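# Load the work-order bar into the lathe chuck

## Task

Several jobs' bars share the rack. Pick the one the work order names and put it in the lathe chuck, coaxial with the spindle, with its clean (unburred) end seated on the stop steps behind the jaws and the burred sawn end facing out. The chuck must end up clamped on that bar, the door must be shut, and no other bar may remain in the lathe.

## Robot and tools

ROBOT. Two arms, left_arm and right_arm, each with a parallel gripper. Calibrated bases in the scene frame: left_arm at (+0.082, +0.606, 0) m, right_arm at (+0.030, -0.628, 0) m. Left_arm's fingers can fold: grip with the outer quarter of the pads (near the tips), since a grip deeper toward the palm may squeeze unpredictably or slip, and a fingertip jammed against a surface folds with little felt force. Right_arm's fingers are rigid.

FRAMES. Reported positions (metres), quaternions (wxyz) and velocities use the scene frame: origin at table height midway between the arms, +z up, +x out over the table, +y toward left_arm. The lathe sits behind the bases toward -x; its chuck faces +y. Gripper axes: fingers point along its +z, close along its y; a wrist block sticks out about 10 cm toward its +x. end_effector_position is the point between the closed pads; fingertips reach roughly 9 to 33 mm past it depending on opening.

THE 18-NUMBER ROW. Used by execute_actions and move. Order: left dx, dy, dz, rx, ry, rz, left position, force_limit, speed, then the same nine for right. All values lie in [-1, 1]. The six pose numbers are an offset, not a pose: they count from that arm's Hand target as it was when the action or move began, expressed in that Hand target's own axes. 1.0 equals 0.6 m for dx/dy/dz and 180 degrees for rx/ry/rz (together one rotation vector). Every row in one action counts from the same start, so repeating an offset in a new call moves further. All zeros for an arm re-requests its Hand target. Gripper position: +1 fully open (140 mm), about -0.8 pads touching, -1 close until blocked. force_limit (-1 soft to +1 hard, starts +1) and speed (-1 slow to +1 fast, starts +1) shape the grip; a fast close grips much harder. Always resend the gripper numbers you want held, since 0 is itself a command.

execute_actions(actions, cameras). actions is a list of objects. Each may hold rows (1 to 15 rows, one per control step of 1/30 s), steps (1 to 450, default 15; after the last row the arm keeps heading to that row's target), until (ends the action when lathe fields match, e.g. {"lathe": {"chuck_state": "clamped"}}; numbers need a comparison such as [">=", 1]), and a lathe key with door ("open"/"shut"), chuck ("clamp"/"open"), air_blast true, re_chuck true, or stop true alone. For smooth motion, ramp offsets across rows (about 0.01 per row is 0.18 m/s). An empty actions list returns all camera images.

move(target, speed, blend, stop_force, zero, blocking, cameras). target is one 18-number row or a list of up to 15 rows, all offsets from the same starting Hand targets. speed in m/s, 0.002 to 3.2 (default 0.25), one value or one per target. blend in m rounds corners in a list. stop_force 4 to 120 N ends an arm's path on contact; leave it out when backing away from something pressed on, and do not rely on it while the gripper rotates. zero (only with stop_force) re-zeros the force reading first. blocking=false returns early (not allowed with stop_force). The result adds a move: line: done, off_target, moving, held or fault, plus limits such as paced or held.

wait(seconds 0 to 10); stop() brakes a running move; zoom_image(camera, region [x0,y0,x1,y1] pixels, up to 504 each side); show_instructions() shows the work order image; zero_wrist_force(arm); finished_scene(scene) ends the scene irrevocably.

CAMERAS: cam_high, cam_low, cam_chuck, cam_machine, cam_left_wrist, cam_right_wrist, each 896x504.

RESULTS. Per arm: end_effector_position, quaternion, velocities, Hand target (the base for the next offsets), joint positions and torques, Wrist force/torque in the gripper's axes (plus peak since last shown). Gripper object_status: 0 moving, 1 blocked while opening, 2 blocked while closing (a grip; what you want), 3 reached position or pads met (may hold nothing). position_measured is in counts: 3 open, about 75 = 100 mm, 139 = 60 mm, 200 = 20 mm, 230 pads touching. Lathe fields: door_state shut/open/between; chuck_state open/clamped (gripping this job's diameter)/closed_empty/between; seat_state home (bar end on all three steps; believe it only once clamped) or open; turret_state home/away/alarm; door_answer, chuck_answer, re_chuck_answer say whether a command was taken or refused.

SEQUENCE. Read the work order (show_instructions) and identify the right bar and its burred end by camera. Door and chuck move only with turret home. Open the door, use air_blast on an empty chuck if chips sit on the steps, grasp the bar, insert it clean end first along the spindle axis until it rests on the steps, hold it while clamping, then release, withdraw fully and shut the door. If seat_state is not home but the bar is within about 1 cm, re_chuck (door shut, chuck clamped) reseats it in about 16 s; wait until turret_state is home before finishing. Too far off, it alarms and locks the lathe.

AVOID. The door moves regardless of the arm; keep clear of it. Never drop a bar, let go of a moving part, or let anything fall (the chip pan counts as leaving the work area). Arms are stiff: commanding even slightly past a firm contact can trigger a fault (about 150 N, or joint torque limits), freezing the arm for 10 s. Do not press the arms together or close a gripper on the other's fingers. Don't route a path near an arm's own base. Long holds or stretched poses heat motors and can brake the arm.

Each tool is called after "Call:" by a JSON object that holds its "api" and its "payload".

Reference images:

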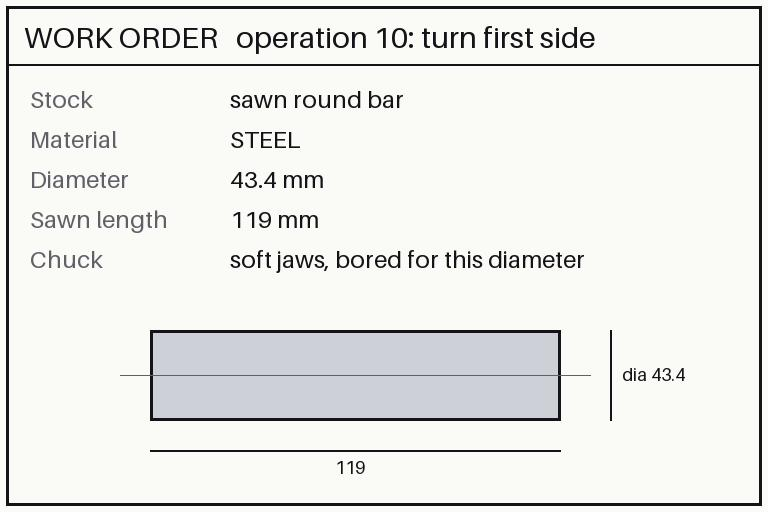

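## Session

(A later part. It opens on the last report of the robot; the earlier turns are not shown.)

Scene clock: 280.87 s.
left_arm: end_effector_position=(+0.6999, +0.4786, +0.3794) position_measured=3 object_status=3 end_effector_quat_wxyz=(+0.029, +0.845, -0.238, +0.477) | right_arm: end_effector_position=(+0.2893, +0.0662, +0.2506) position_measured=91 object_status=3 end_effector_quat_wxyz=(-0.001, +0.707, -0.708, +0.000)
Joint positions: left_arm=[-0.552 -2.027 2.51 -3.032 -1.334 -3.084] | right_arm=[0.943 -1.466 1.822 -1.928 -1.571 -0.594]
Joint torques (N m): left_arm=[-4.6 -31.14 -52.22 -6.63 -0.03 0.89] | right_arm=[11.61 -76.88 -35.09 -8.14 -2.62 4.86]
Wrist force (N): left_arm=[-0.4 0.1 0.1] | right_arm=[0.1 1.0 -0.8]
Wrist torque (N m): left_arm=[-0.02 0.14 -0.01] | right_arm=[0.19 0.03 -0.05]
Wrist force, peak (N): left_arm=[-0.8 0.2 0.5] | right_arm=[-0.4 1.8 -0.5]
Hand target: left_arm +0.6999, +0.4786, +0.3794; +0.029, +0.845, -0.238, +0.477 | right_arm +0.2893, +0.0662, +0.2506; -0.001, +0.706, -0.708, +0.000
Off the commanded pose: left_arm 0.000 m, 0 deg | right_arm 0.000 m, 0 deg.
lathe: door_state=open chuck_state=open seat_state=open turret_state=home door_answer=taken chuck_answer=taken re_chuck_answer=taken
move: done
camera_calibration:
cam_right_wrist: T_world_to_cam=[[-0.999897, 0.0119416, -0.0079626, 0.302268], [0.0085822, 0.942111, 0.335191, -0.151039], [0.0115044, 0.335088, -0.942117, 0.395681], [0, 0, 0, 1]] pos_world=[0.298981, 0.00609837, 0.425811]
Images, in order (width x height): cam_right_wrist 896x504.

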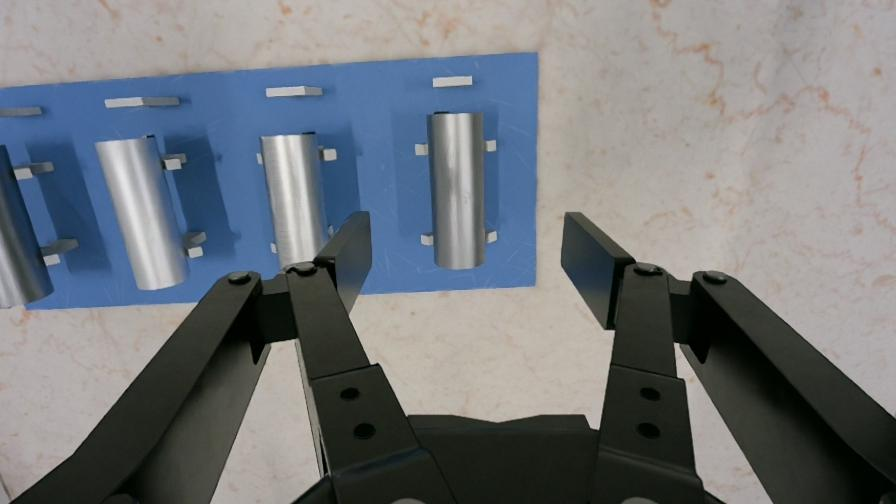

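Call:
{"api": "move", "payload": {"target": [[0,0,0,0,0,0,1,1,1,-0.0047,-0.003,0.2,0,0,-0.009,0.3,1,1],[0,0,0,0,0,0,1,1,1,-0.0047,-0.003,0.288,0,0,-0.009,0.3,1,1]], "speed": [0.25,0.06], "stop_force": 25, "cameras": ["cam_right_wrist","cam_low"]}}

Call:
{"api": "zoom_image", "payload": {"camera": "cam_low", "region": [340, 120, 500, 240]}}

Scene clock: 307.37 s.
left_arm: end_effector_position=(+0.6999, +0.4786, +0.3794) position_measured=3 object_status=3 end_effector_quat_wxyz=(+0.029, +0.845, -0.238, +0.477) | right_arm: end_effector_position=(+0.2912, +0.0692, +0.0778) position_measured=91 object_status=3 end_effector_quat_wxyz=(-0.001, +0.716, -0.698, +0.000)
Joint positions: left_arm=[-0.552 -2.027 2.51 -3.032 -1.334 -3.084] | right_arm=[0.943 -1.314 1.984 -2.243 -1.571 -0.621]
Joint torques (N m): left_arm=[-2.92 -29.95 -50.51 -7.22 -0.48 1.78] | right_arm=[11.52 -48.72 -27.78 -8.05 2.12 -1.56]
Wrist force (N): left_arm=[-0.3 -0.1 0.1] | right_arm=[0.3 1.0 -1.1]
Wrist torque (N m): left_arm=[-0.06 0.13 -0.01] | right_arm=[0.17 -0.04 0.07]
Wrist force, peak (N): left_arm=[-0.9 0.0 0.0] | right_arm=[0.0 1.0 -2.4]
Hand target: left_arm +0.6999, +0.4786, +0.3794; +0.029, +0.845, -0.238, +0.477 | right_arm +0.2912, +0.0692, +0.0778; -0.001, +0.716, -0.698, +0.000
Off the commanded pose: left_arm 0.000 m, 0 deg | right_arm 0.000 m, 0 deg.
lathe: door_state=open chuck_state=open seat_state=open turret_state=home door_answer=taken chuck_answer=taken re_chuck_answer=taken
move: done
camera_calibration:
cam_right_wrist: T_world_to_cam=[[-0.999839, -0.0159845, -0.00809625, 0.304581], [-0.0177735, 0.942019, 0.335089, -0.0883007], [0.00227058, 0.335179, -0.942152, 0.234524], [0, 0, 0, 1]] pos_world=[0.30243, 0.00944208, 0.253011]
Images, in order (width x height): cam_low 896x504, cam_right_wrist 896x504.

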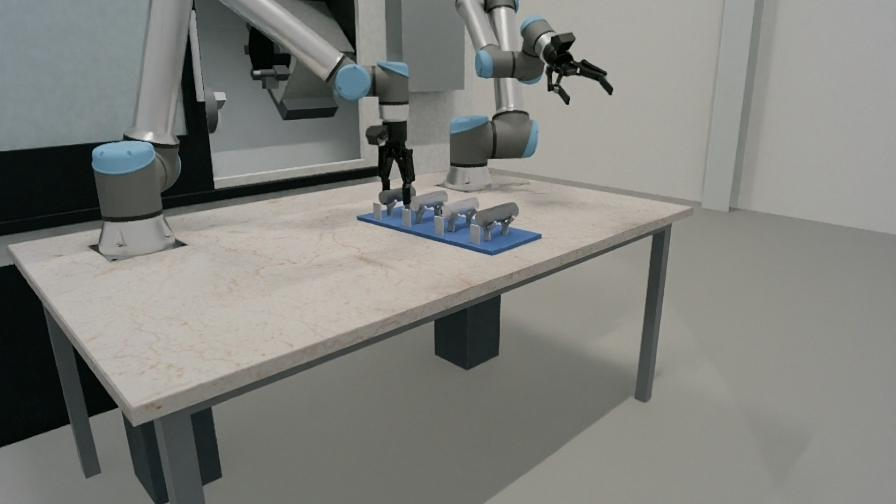

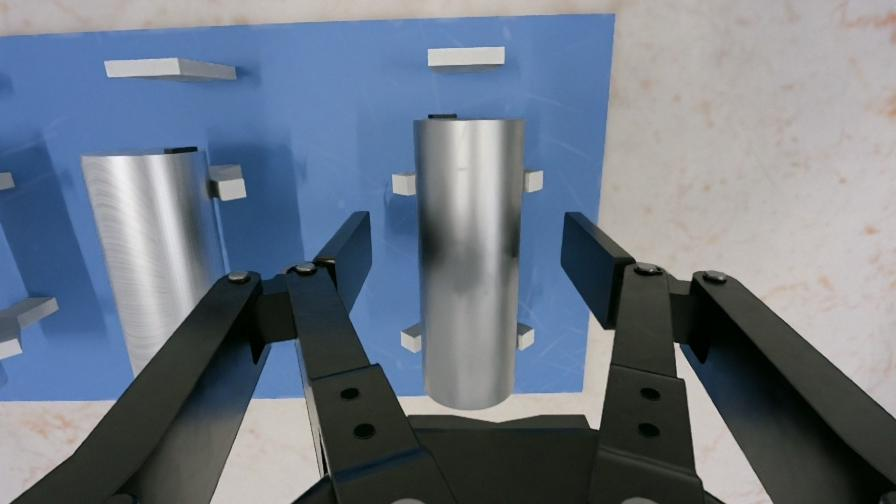

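Scaled by 3.150 from the camera's 896x504 image, which has a finer 1280x720 frame.

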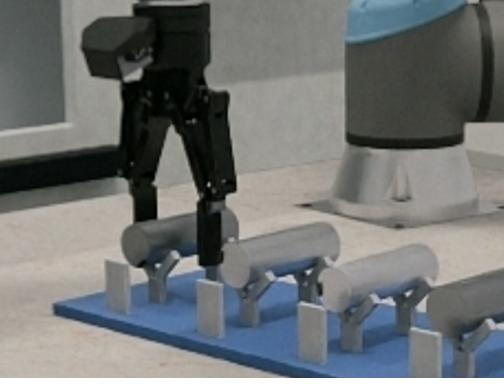

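Call:
{"api": "execute_actions", "payload": {"actions": [{"rows":[[0,0,0,0,0,0,1,1,1,0,0,0,0,0,0,-1,1,-1]],"steps":100}], "cameras": ["cam_right_wrist"]}}

Scene clock: 315.83 s.
left_arm: end_effector_position=(+0.6999, +0.4786, +0.3794) position_measured=3 object_status=3 end_effector_quat_wxyz=(+0.029, +0.845, -0.238, +0.477) | right_arm: end_effector_position=(+0.2912, +0.0692, +0.0778) position_measured=168 object_status=2 end_effector_quat_wxyz=(-0.001, +0.716, -0.698, +0.000)
Joint positions: left_arm=[-0.552 -2.027 2.51 -3.032 -1.334 -3.084] | right_arm=[0.943 -1.314 1.984 -2.243 -1.571 -0.621]
Joint torques (N m): left_arm=[-2.89 -26.97 -51.14 -6.71 -0.78 1.85] | right_arm=[8.31 -49.19 -27.76 -4.86 2.19 3.58]
Wrist force (N): left_arm=[-0.4 0.0 0.1] | right_arm=[11.7 5.2 -26.8]
Wrist torque (N m): left_arm=[-0.03 0.15 -0.01] | right_arm=[0.10 0.10 -0.86]
Wrist force, peak (N): left_arm=[-0.8 0.1 0.2] | right_arm=[12.0 5.4 -27.3]
Hand target: left_arm +0.6999, +0.4786, +0.3794; +0.029, +0.845, -0.238, +0.477 | right_arm +0.2912, +0.0692, +0.0778; -0.001, +0.716, -0.698, +0.000
Off the commanded pose: left_arm 0.000 m, 0 deg | right_arm 0.000 m, 0 deg.
lathe: door_state=open chuck_state=open seat_state=open turret_state=home door_answer=taken chuck_answer=taken re_chuck_answer=taken
camera_calibration:
cam_right_wrist: T_world_to_cam=[[-0.999839, -0.0159845, -0.00809625, 0.304581], [-0.0177735, 0.942019, 0.335089, -0.0883007], [0.00227058, 0.335179, -0.942152, 0.234524], [0, 0, 0, 1]] pos_world=[0.30243, 0.00944208, 0.253011]
Images, in order (width x height): cam_right_wrist 896x504.

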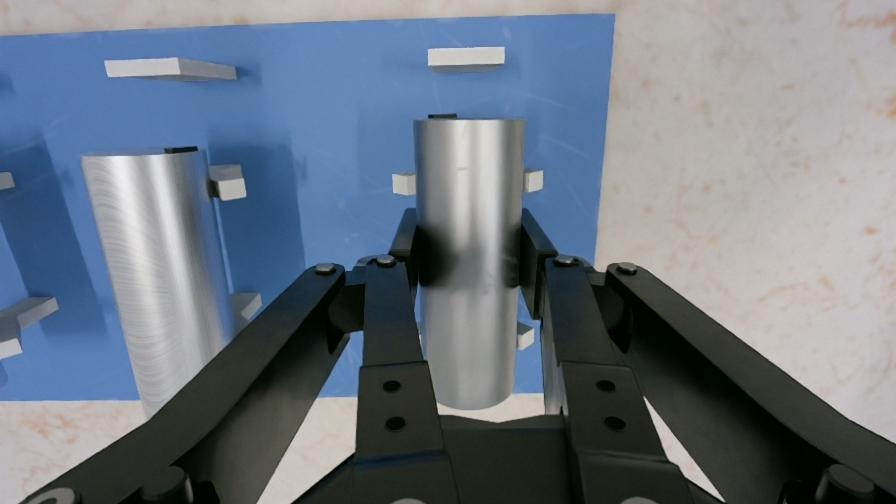

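Call:
{"api": "move", "payload": {"target": [[0,0,0,0,0,0,1,1,1,0,0,-0.05,0,0,0,-1,1,-1],[0,0,0,0,0,0,1,1,1,0,0,-0.3,0,0,0,-1,1,-1]], "speed": [0.04,0.2], "blend": 0.01, "cameras": ["cam_right_wrist","cam_low"]}}

Call:
{"api": "zoom_image", "payload": {"camera": "cam_right_wrist", "region": [360, 80, 580, 420]}}

Scene clock: 325.93 s.
left_arm: end_effector_position=(+0.6999, +0.4786, +0.3794) position_measured=3 object_status=3 end_effector_quat_wxyz=(+0.029, +0.845, -0.238, +0.477) | right_arm: end_effector_position=(+0.2910, +0.0690, +0.2576) position_measured=168 object_status=2 end_effector_quat_wxyz=(-0.001, +0.716, -0.698, +0.000)
Joint positions: left_arm=[-0.552 -2.027 2.51 -3.032 -1.334 -3.084] | right_arm=[0.943 -1.465 1.807 -1.915 -1.571 -0.621]
Joint torques (N m): left_arm=[-4.65 -31.21 -50.58 -7.06 -1.2 1.87] | right_arm=[-11.09 -86.58 -70.46 -2.72 -0.82 -3.71]
Wrist force (N): left_arm=[-0.4 0.1 0.2] | right_arm=[1.6 2.0 12.8]
Wrist torque (N m): left_arm=[-0.02 0.15 -0.01] | right_arm=[0.40 -0.24 0.08]
Wrist force, peak (N): left_arm=[-0.5 0.5 0.5] | right_arm=[11.8 5.6 -27.6]
Hand target: left_arm +0.6999, +0.4786, +0.3794; +0.029, +0.845, -0.238, +0.477 | right_arm +0.2911, +0.0690, +0.2578; -0.001, +0.716, -0.698, +0.000
Off the commanded pose: left_arm 0.000 m, 0 deg | right_arm 0.000 m, 0 deg.
lathe: door_state=open chuck_state=open seat_state=open turret_state=home door_answer=taken chuck_answer=taken re_chuck_answer=taken
move: done
camera_calibration:
cam_right_wrist: T_world_to_cam=[[-0.999839, -0.0159826, -0.00809763, 0.305932], [-0.0177725, 0.941976, 0.335209, -0.148321], [0.00227026, 0.335299, -0.942109, 0.404004], [0, 0, 0, 1]] pos_world=[0.30233, 0.00914177, 0.432812]
Images, in order (width x height): cam_low 896x504, cam_right_wrist 896x504.

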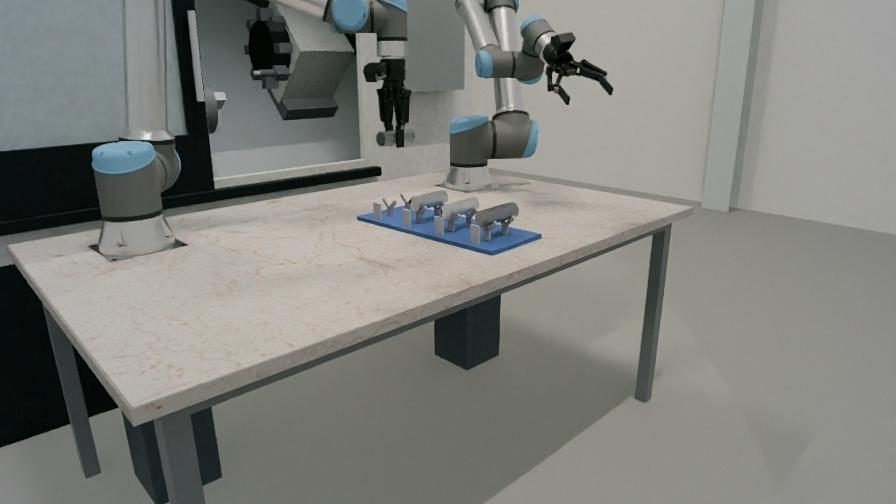

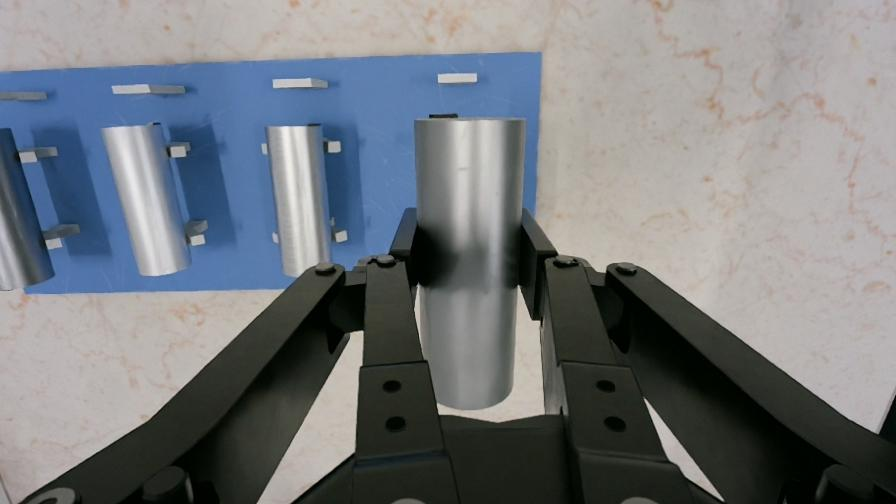

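Scaled by 1.482 from the camera's 896x504 image, which has a finer 1280x720 frame.

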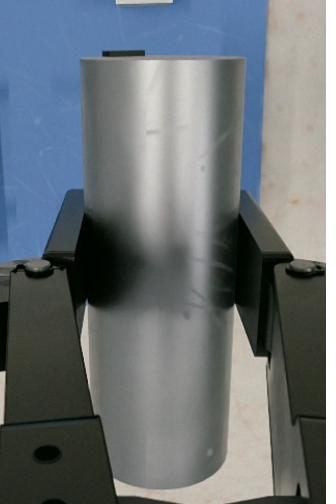

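Call:
{"api": "execute_actions", "payload": {"actions": [], "cameras": ["cam_chuck","cam_machine"]}}

Call:
{"api": "zoom_image", "payload": {"camera": "cam_chuck", "region": [340, 150, 490, 300]}}

Call:
{"api": "zoom_image", "payload": {"camera": "cam_machine", "region": [370, 160, 470, 280]}}

Scene clock: 362.87 s.
left_arm: end_effector_position=(+0.6999, +0.4786, +0.3794) position_measured=3 object_status=3 end_effector_quat_wxyz=(+0.029, +0.845, -0.238, +0.477) | right_arm: end_effector_position=(+0.2911, +0.0690, +0.2578) position_measured=168 object_status=2 end_effector_quat_wxyz=(-0.001, +0.716, -0.698, +0.000)
Joint positions: left_arm=[-0.552 -2.027 2.51 -3.032 -1.334 -3.084] | right_arm=[0.943 -1.465 1.807 -1.914 -1.571 -0.621]
Joint velocities: within noise
Joint torques (N m): left_arm=[-1.5 -27.69 -50.53 -6.76 -0.83 1.43] | right_arm=[-9.21 -87.65 -70.05 -2.64 -1.21 -3.62]
Motor temperatures (°C): left_arm=[25 33 38 36 38 36] | right_arm=[40 42 30 40 41 31]
Wrist force (N): left_arm=[-0.5 0.3 0.2] | right_arm=[1.9 2.0 12.5]
Wrist torque (N m): left_arm=[0.03 0.17 -0.01] | right_arm=[0.40 -0.30 0.08]
Wrist force, peak (N): left_arm=[-0.7 0.2 0.6] | right_arm=[1.9 2.4 13.5]
Hand target: left_arm +0.6999, +0.4786, +0.3794; +0.029, +0.845, -0.238, +0.477 | right_arm +0.2911, +0.0690, +0.2578; -0.001, +0.716, -0.698, +0.000
Tool commands: left_gripper/position=+1.0 left_gripper/force_limit=+1.0 left_gripper/speed=+1.0 right_gripper/position=-1.0 right_gripper/force_limit=+1.0 right_gripper/speed=-1.0
Off the commanded pose: left_arm 0.000 m, 0 deg | right_arm 0.000 m, 0 deg.
lathe: door_state=open chuck_state=open seat_state=open turret_state=home door_answer=taken chuck_answer=taken re_chuck_answer=taken
Images, in order (width x height): cam_chuck 896x504, cam_machine 896x504.

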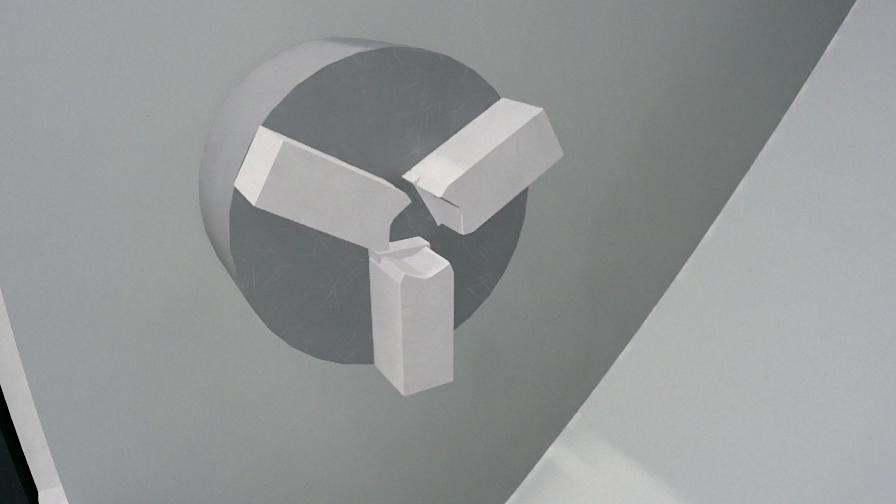

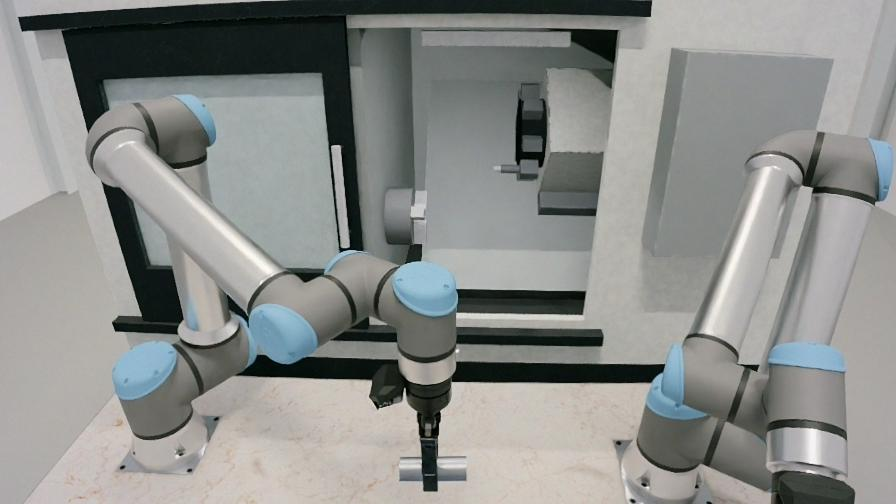

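Scaled by 3.360 from the camera's 896x504 image, which has a finer 1280x720 frame.

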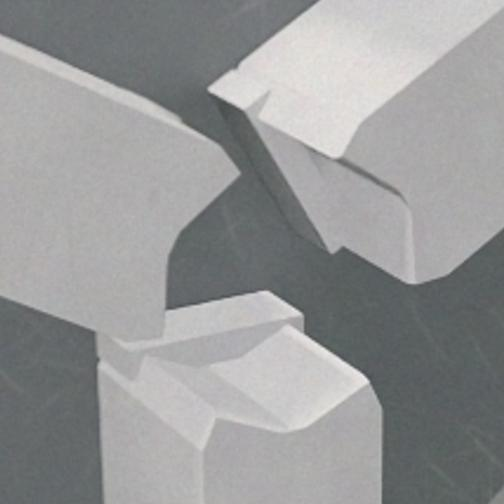

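Scaled by 4.200 from the camera's 896x504 image, which has a finer 1280x720 frame.

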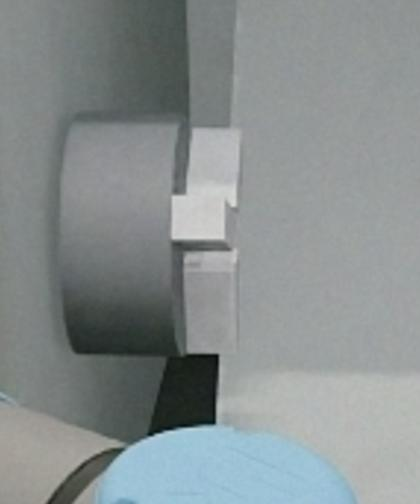

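Call:
{"api": "move", "payload": {"target": [0,0,0,0,0,0,1,1,1,-0.145,0.43,-0.283,0,0,-0.49,-1,1,-1], "speed": 0.3, "cameras": ["cam_machine"]}}

Scene clock: 416.67 s.
left_arm: end_effector_position=(+0.6999, +0.4786, +0.3794) position_measured=3 object_status=3 end_effector_quat_wxyz=(+0.029, +0.845, -0.238, +0.477) | right_arm: end_effector_position=(+0.0308, +0.1489, +0.4275) position_measured=168 object_status=2 end_effector_quat_wxyz=(-0.001, +1.000, -0.003, +0.000)
Joint positions: left_arm=[-0.552 -2.027 2.51 -3.032 -1.334 -3.084] | right_arm=[1.311 -1.464 1.502 -1.611 -1.571 -1.793]
Joint torques (N m): left_arm=[1.31 -27.31 -51.08 -7.06 -1.33 1.62] | right_arm=[10.54 -56.3 -74.12 -2.67 3.18 -4.16]
Wrist force (N): left_arm=[-0.2 0.0 0.5] | right_arm=[2.2 1.3 12.6]
Wrist torque (N m): left_arm=[-0.04 0.10 -0.01] | right_arm=[0.24 -0.35 0.14]
Wrist force, peak (N): left_arm=[-0.9 0.3 0.2] | right_arm=[2.1 0.4 13.9]
Hand target: left_arm +0.6999, +0.4786, +0.3794; +0.029, +0.845, -0.238, +0.477 | right_arm +0.0308, +0.1490, +0.4276; -0.001, +1.000, -0.003, +0.000
Off the commanded pose: left_arm 0.000 m, 0 deg | right_arm 0.000 m, 0 deg.
lathe: door_state=open chuck_state=open seat_state=open turret_state=home door_answer=taken chuck_answer=taken re_chuck_answer=taken
move: done
Images, in order (width x height): cam_machine 896x504.

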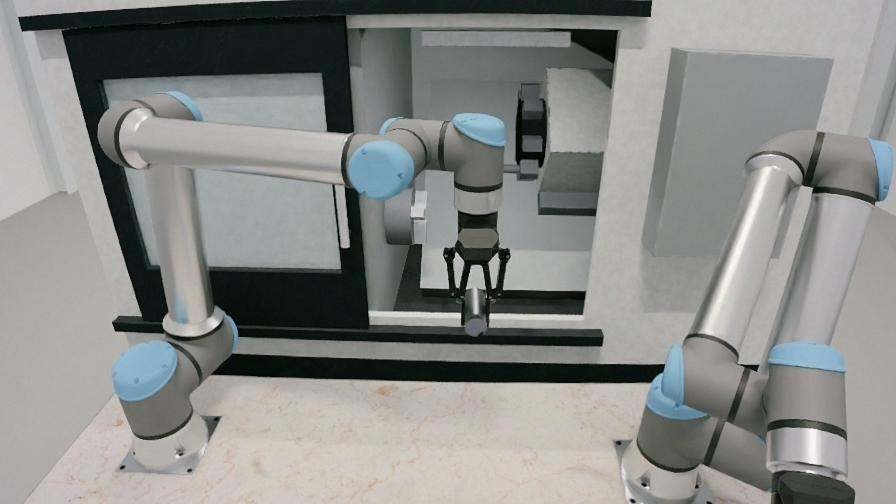

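Call:
{"api": "move", "payload": {"target": [0,0,0,0,0,0,1,1,1,-0.718,-0.052,-0.037,0.1954,-0.1954,-0.4717,-1,1,-1], "speed": 0.3, "cameras": ["cam_machine","cam_high"]}}

Scene clock: 459.77 s.
left_arm: end_effector_position=(+0.6999, +0.4786, +0.3794) position_measured=3 object_status=3 end_effector_quat_wxyz=(+0.029, +0.845, -0.238, +0.477) | right_arm: end_effector_position=(-0.3998, +0.1823, +0.4495) position_measured=168 object_status=2 end_effector_quat_wxyz=(-0.271, +0.655, +0.652, -0.269)
Joint positions: left_arm=[-0.552 -2.027 2.51 -3.032 -1.334 -3.084] | right_arm=[1.556 -1.36 1.523 -1.758 -0.786 -3.108]
Joint torques (N m): left_arm=[2.46 -30.05 -50.71 -7.41 -1.25 1.32] | right_arm=[11.9 -66.06 -73.35 -2.54 8.43 -4.3]
Wrist force (N): left_arm=[-0.3 0.0 0.1] | right_arm=[2.4 10.8 9.9]
Wrist torque (N m): left_arm=[-0.04 0.13 -0.01] | right_arm=[-0.21 -0.19 0.23]
Wrist force, peak (N): left_arm=[-0.8 0.3 0.4] | right_arm=[4.1 9.4 12.6]
Hand target: left_arm +0.6999, +0.4786, +0.3794; +0.029, +0.845, -0.238, +0.477 | right_arm -0.3999, +0.1823, +0.4495; -0.272, +0.655, +0.652, -0.269
Off the commanded pose: left_arm 0.000 m, 0 deg | right_arm 0.000 m, 0 deg.
lathe: door_state=open chuck_state=open seat_state=open turret_state=home door_answer=taken chuck_answer=taken re_chuck_answer=taken
move: done
Images, in order (width x height): cam_high 896x504, cam_machine 896x504.

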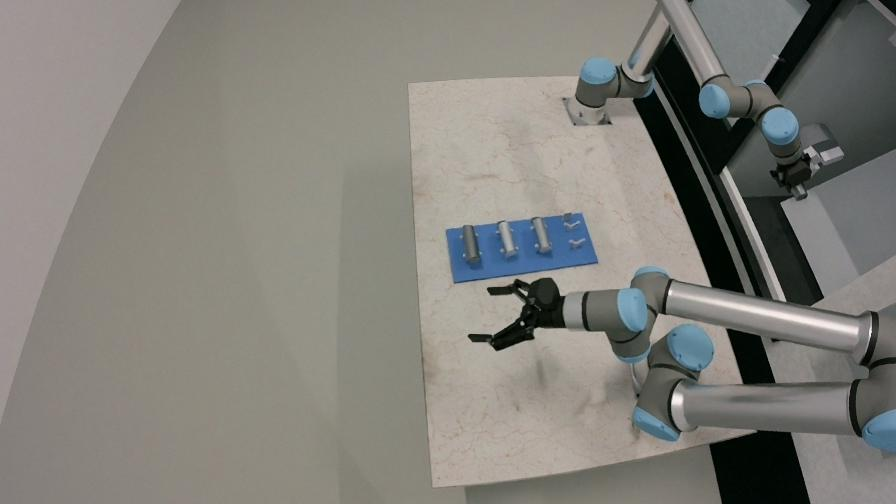

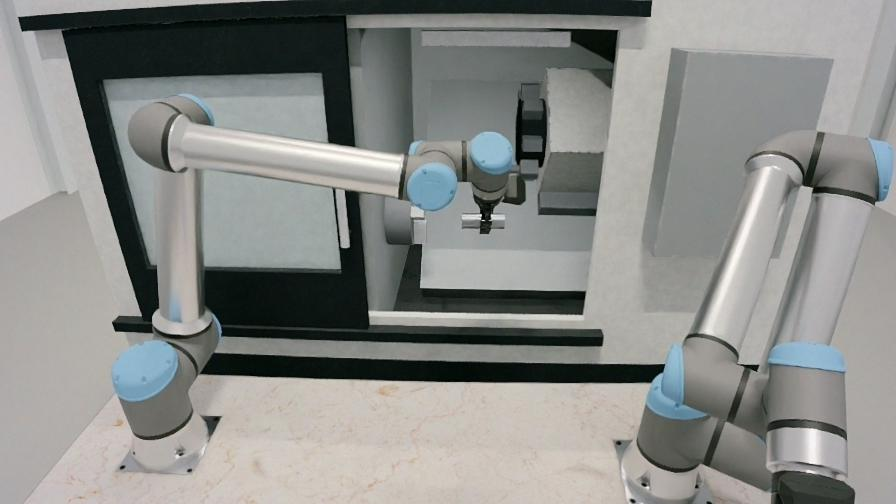

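Call:
{"api": "move", "payload": {"target": [0,0,0,0,0,0,1,1,1,0,-0.306,0.518,0.111,0,0,-1,1,-1], "speed": 0.2, "cameras": ["cam_machine","cam_high","cam_chuck","cam_right_wrist"]}}

Scene clock: 537.57 s.
left_arm: end_effector_position=(+0.6999, +0.4786, +0.3794) position_measured=3 object_status=3 end_effector_quat_wxyz=(+0.029, +0.845, -0.238, +0.477) | right_arm: end_effector_position=(-0.7493, +0.1843, +0.3594) position_measured=168 object_status=2 end_effector_quat_wxyz=(-0.381, +0.598, +0.595, -0.378)
Joint positions: left_arm=[-0.552 -2.027 2.51 -3.032 -1.334 -3.084] | right_arm=[1.877 -1.022 1.513 -2.689 -0.55 -2.439]
Joint torques (N m): left_arm=[3.11 -29.08 -50.69 -7.46 -1.18 1.86] | right_arm=[13.12 -93.91 -67.96 -10.95 2.39 4.44]
Wrist force (N): left_arm=[-0.5 0.3 0.4] | right_arm=[1.9 14.1 7.2]
Wrist torque (N m): left_arm=[0.03 0.17 0.00] | right_arm=[-0.17 0.11 0.17]
Wrist force, peak (N): left_arm=[-0.8 0.4 0.4] | right_arm=[1.4 14.0 10.2]
Hand target: left_arm +0.6999, +0.4786, +0.3794; +0.029, +0.845, -0.238, +0.477 | right_arm -0.7494, +0.1843, +0.3594; -0.381, +0.598, +0.595, -0.378
Off the commanded pose: left_arm 0.000 m, 0 deg | right_arm 0.000 m, 0 deg.
lathe: door_state=open chuck_state=open seat_state=open turret_state=home door_answer=taken chuck_answer=taken re_chuck_answer=taken
move: done
camera_calibration:
cam_right_wrist: T_world_to_cam=[[0.416774, -0.0114529, -0.908938, 0.652856], [0.294377, -0.944335, 0.146879, 0.339703], [-0.860024, -0.328785, -0.390203, -0.258485], [0, 0, 0, 1]] pos_world=[-0.594397, 0.243285, 0.442649]
Images, in order (width x height): cam_high 896x504, cam_chuck 896x504, cam_machine 896x504, cam_right_wrist 896x504.

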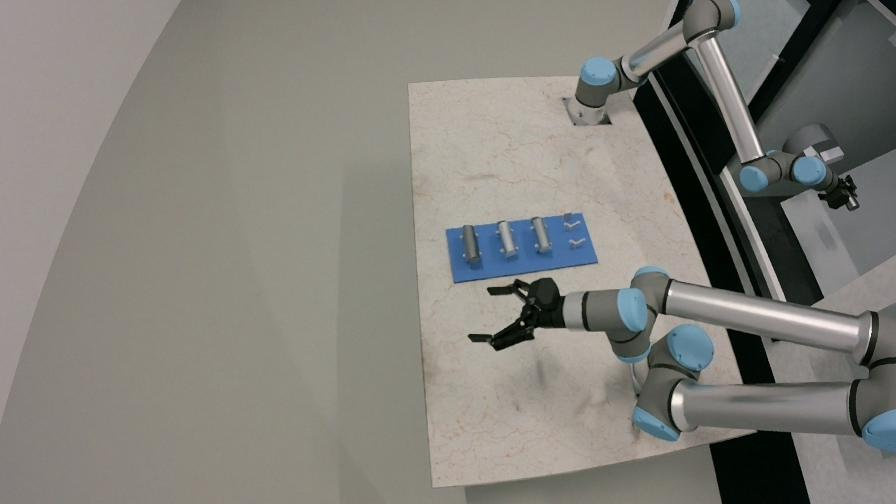

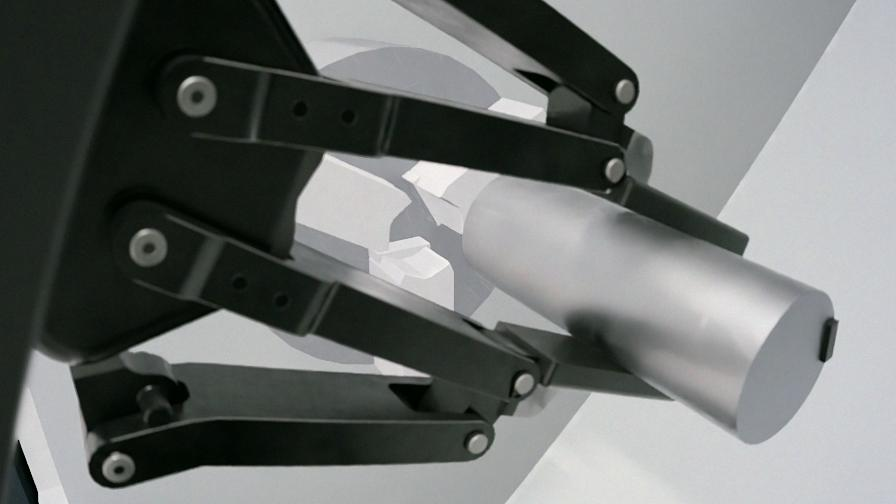

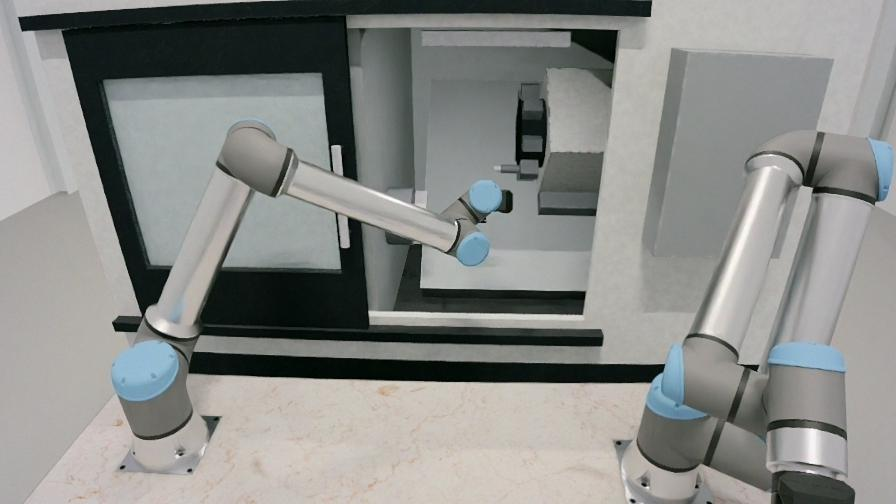

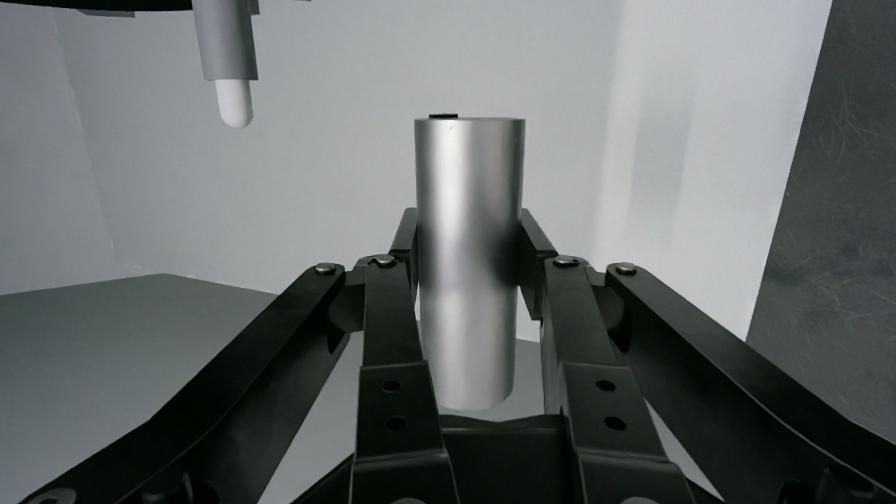

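Call:
{"api": "move", "payload": {"target": [0,0,0,0,0,0,1,1,1,-0.0575,0.0503,0.0983,0,0,0,-1,1,-1], "speed": 0.1, "cameras": ["cam_chuck","cam_machine"]}}

Call:
{"api": "zoom_image", "payload": {"camera": "cam_chuck", "region": [300, 60, 700, 460]}}

Scene clock: 562.50 s.
left_arm: end_effector_position=(+0.6999, +0.4786, +0.3794) position_measured=3 object_status=3 end_effector_quat_wxyz=(+0.029, +0.845, -0.238, +0.477) | right_arm: end_effector_position=(-0.7902, +0.1502, +0.3071) position_measured=168 object_status=2 end_effector_quat_wxyz=(-0.381, +0.598, +0.595, -0.378)
Joint positions: left_arm=[-0.552 -2.027 2.51 -3.032 -1.334 -3.084] | right_arm=[1.932 -0.976 1.557 -2.846 -0.584 -2.359]
Joint torques (N m): left_arm=[0.92 -27.74 -51.13 -7.26 -1.01 1.75] | right_arm=[10.44 -94.43 -40.22 -10.99 2.19 4.46]
Wrist force (N): left_arm=[-0.4 0.1 0.4] | right_arm=[2.4 14.3 7.0]
Wrist torque (N m): left_arm=[-0.01 0.15 0.00] | right_arm=[-0.11 -0.05 0.20]
Wrist force, peak (N): left_arm=[-0.7 0.4 0.6] | right_arm=[1.4 15.2 8.9]
Hand target: left_arm +0.6999, +0.4786, +0.3794; +0.029, +0.845, -0.238, +0.477 | right_arm -0.7903, +0.1501, +0.3070; -0.381, +0.598, +0.595, -0.378
Off the commanded pose: left_arm 0.000 m, 0 deg | right_arm 0.000 m, 0 deg.
lathe: door_state=open chuck_state=open seat_state=open turret_state=home door_answer=taken chuck_answer=taken re_chuck_answer=taken
move: done
Images, in order (width x height): cam_chuck 896x504, cam_machine 896x504.

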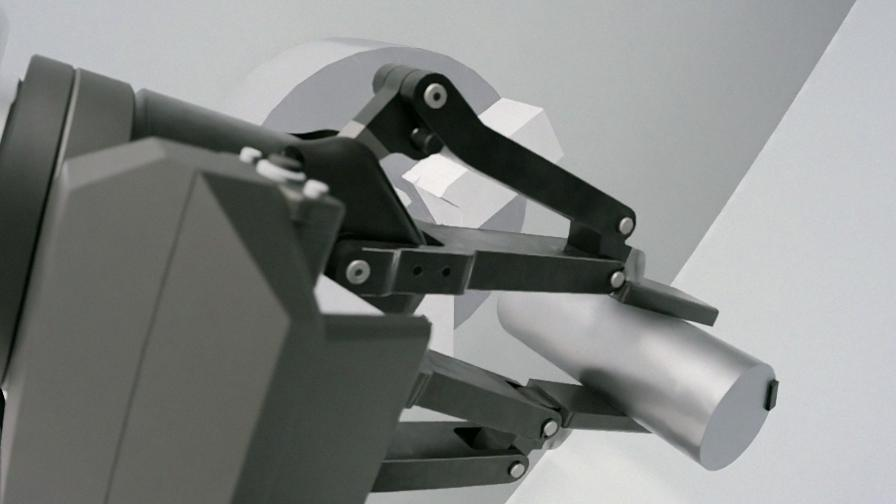

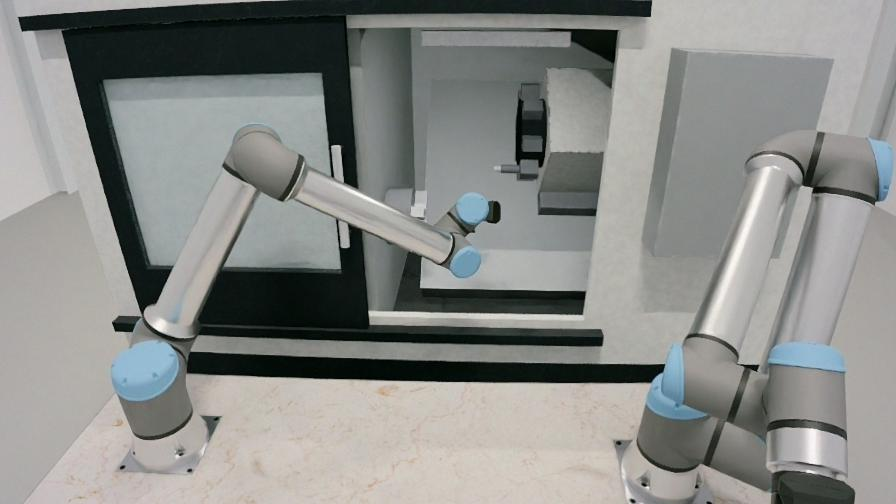

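Scaled by 1.260 from the camera's 896x504 image, which has a finer 1280x720 frame.

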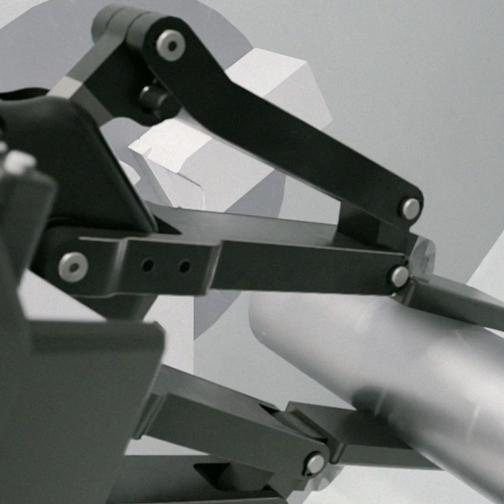

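Call:
{"api": "move", "payload": {"target": [0,0,0,0,0,0,1,1,1,-0.105,0,0,0,0,0,-1,1,-1], "speed": 0.08, "stop_force": 20, "cameras": ["cam_chuck","cam_machine","cam_right_wrist"]}}

Call:
{"api": "zoom_image", "payload": {"camera": "cam_chuck", "region": [350, 100, 650, 400]}}

Scene clock: 598.10 s.
left_arm: end_effector_position=(+0.6999, +0.4786, +0.3794) position_measured=3 object_status=3 end_effector_quat_wxyz=(+0.029, +0.845, -0.238, +0.477) | right_arm: end_effector_position=(-0.7906, +0.0871, +0.3069) position_measured=168 object_status=2 end_effector_quat_wxyz=(-0.381, +0.598, +0.595, -0.378)
Joint positions: left_arm=[-0.552 -2.027 2.51 -3.032 -1.334 -3.084] | right_arm=[1.961 -1.041 1.673 -2.93 -0.602 -2.32]
Joint torques (N m): left_arm=[3.86 -24.76 -51.37 -7.15 -0.98 1.52] | right_arm=[12.19 -123.46 -38.32 -11.13 1.79 4.74]
Wrist force (N): left_arm=[-0.5 0.0 0.3] | right_arm=[2.0 14.7 7.0]
Wrist torque (N m): left_arm=[-0.03 0.17 0.00] | right_arm=[-0.03 0.09 0.19]
Wrist force, peak (N): left_arm=[-0.7 0.4 0.6] | right_arm=[3.8 15.9 8.0]
Hand target: left_arm +0.6999, +0.4786, +0.3794; +0.029, +0.845, -0.238, +0.477 | right_arm -0.7906, +0.0871, +0.3069; -0.381, +0.598, +0.595, -0.378
Off the commanded pose: left_arm 0.000 m, 0 deg | right_arm 0.000 m, 0 deg.
lathe: door_state=open chuck_state=open seat_state=open turret_state=home door_answer=taken chuck_answer=taken re_chuck_answer=taken
move: done
camera_calibration:
cam_right_wrist: T_world_to_cam=[[0.416707, -0.0115217, -0.908968, 0.621174], [0.29429, -0.944361, 0.146885, 0.2677], [-0.860086, -0.328708, -0.390131, -0.34644], [0, 0, 0, 1]] pos_world=[-0.635597, 0.146085, 0.390149]
Images, in order (width x height): cam_chuck 896x504, cam_machine 896x504, cam_right_wrist 896x504.

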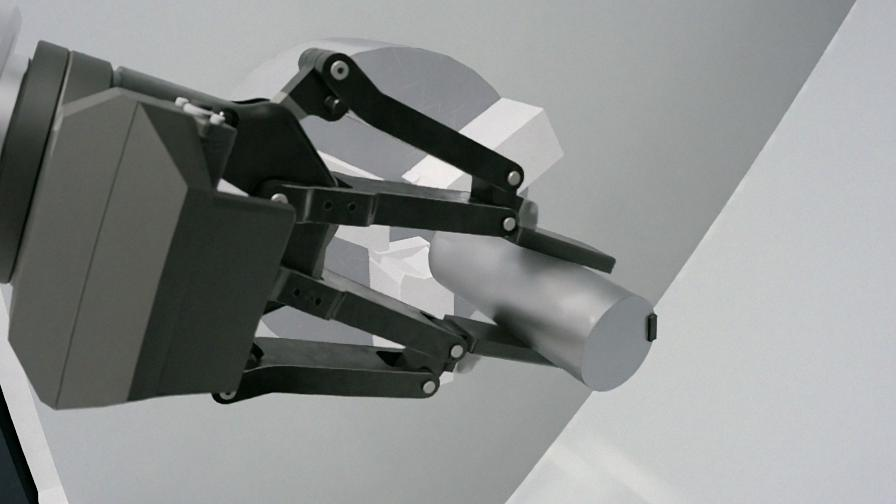

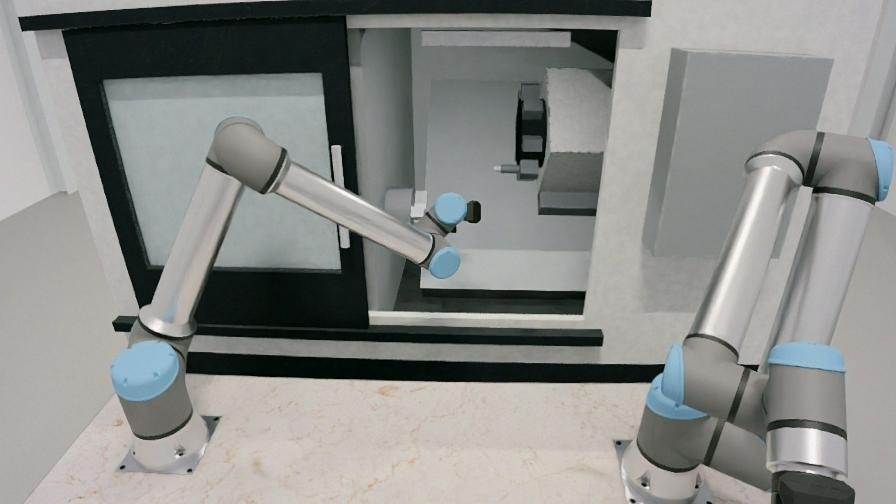

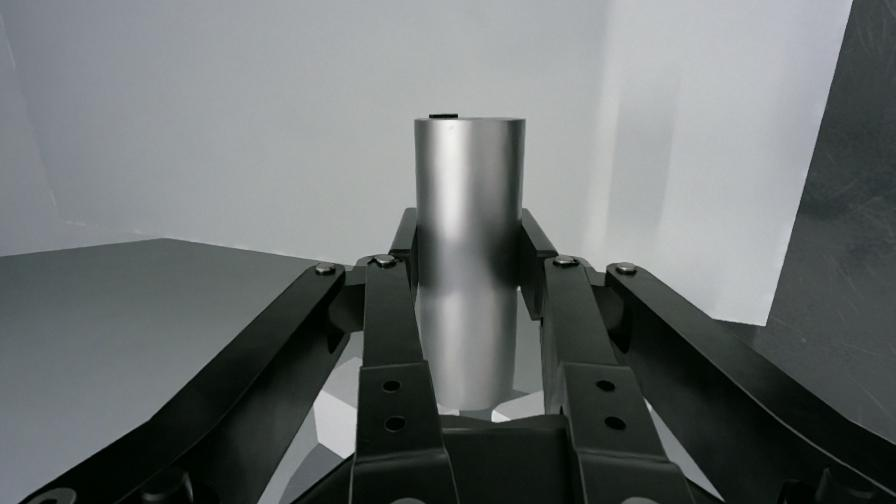

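Scaled by 1.680 from the camera's 896x504 image, which has a finer 1280x720 frame.

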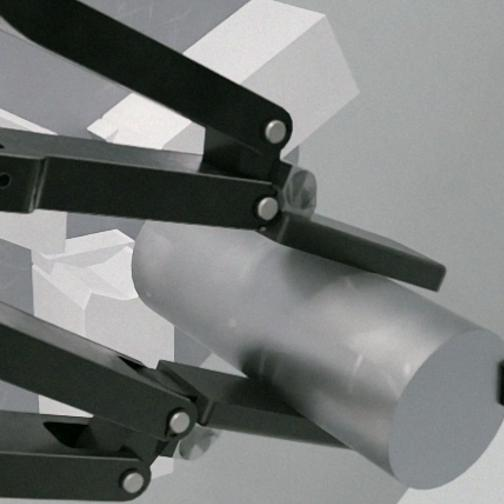

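Call:
{"api": "move", "payload": {"target": [0,0,0,0,0,0,1,1,1,-0.03,0.0099,-0.0073,0,0,0,-1,1,-1], "speed": 0.05, "stop_force": 20, "cameras": ["cam_chuck","cam_right_wrist"]}}

Call:
{"api": "zoom_image", "payload": {"camera": "cam_chuck", "region": [340, 160, 540, 360]}}

Call:
{"api": "zoom_image", "payload": {"camera": "cam_right_wrist", "region": [280, 320, 680, 504]}}

Scene clock: 624.53 s.
left_arm: end_effector_position=(+0.6999, +0.4786, +0.3794) position_measured=3 object_status=3 end_effector_quat_wxyz=(+0.029, +0.845, -0.238, +0.477) | right_arm: end_effector_position=(-0.7842, +0.0691, +0.3034) position_measured=168 object_status=2 end_effector_quat_wxyz=(-0.381, +0.598, +0.595, -0.378)
Joint positions: left_arm=[-0.552 -2.027 2.51 -3.032 -1.334 -3.084] | right_arm=[1.963 -1.062 1.716 -2.954 -0.604 -2.317]
Joint torques (N m): left_arm=[2.85 -28.41 -50.96 -7.17 -0.95 1.76] | right_arm=[12.27 -121.13 -38.01 -11.2 1.89 4.48]
Wrist force (N): left_arm=[-0.4 0.0 0.2] | right_arm=[2.1 14.7 6.8]
Wrist torque (N m): left_arm=[-0.03 0.14 0.00] | right_arm=[-0.04 0.05 0.19]
Wrist force, peak (N): left_arm=[-0.7 0.2 0.6] | right_arm=[1.9 15.3 7.1]
Hand target: left_arm +0.6999, +0.4786, +0.3794; +0.029, +0.845, -0.238, +0.477 | right_arm -0.7842, +0.0691, +0.3034; -0.381, +0.598, +0.595, -0.378
Off the commanded pose: left_arm 0.000 m, 0 deg | right_arm 0.000 m, 0 deg.
lathe: door_state=open chuck_state=open seat_state=open turret_state=home door_answer=taken chuck_answer=taken re_chuck_answer=taken
move: done
camera_calibration:
cam_right_wrist: T_world_to_cam=[[0.416707, -0.0115217, -0.908968, 0.615158], [0.29429, -0.944361, 0.146885, 0.249267], [-0.860086, -0.328708, -0.390131, -0.348337], [0, 0, 0, 1]] pos_world=[-0.629297, 0.127985, 0.386649]
Images, in order (width x height): cam_chuck 896x504, cam_right_wrist 896x504.

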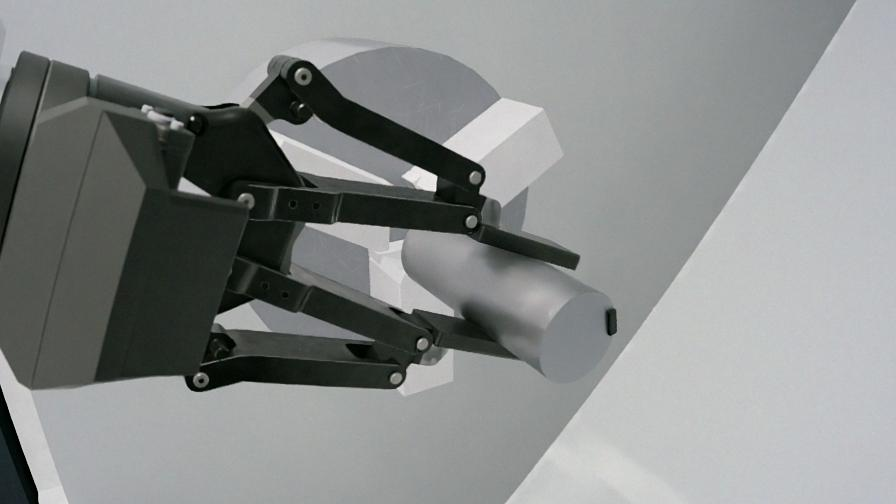

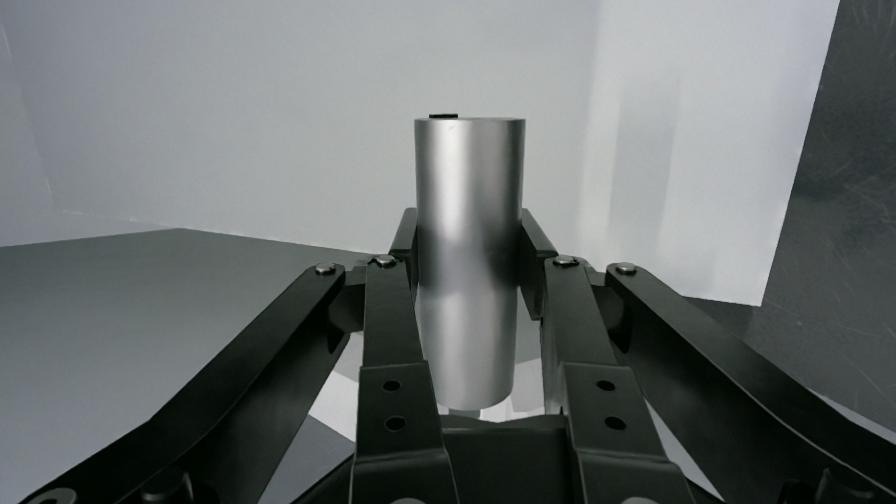

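Scaled by 2.520 from the camera's 896x504 image, which has a finer 1280x720 frame.

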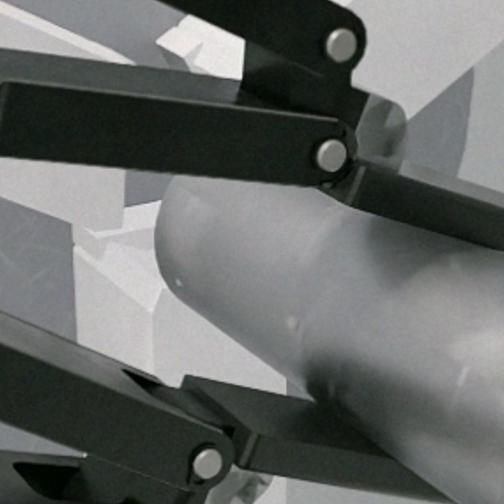

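Scaled by 1.260 from the camera's 896x504 image, which has a finer 1280x720 frame.

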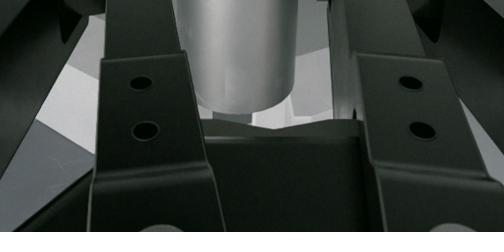

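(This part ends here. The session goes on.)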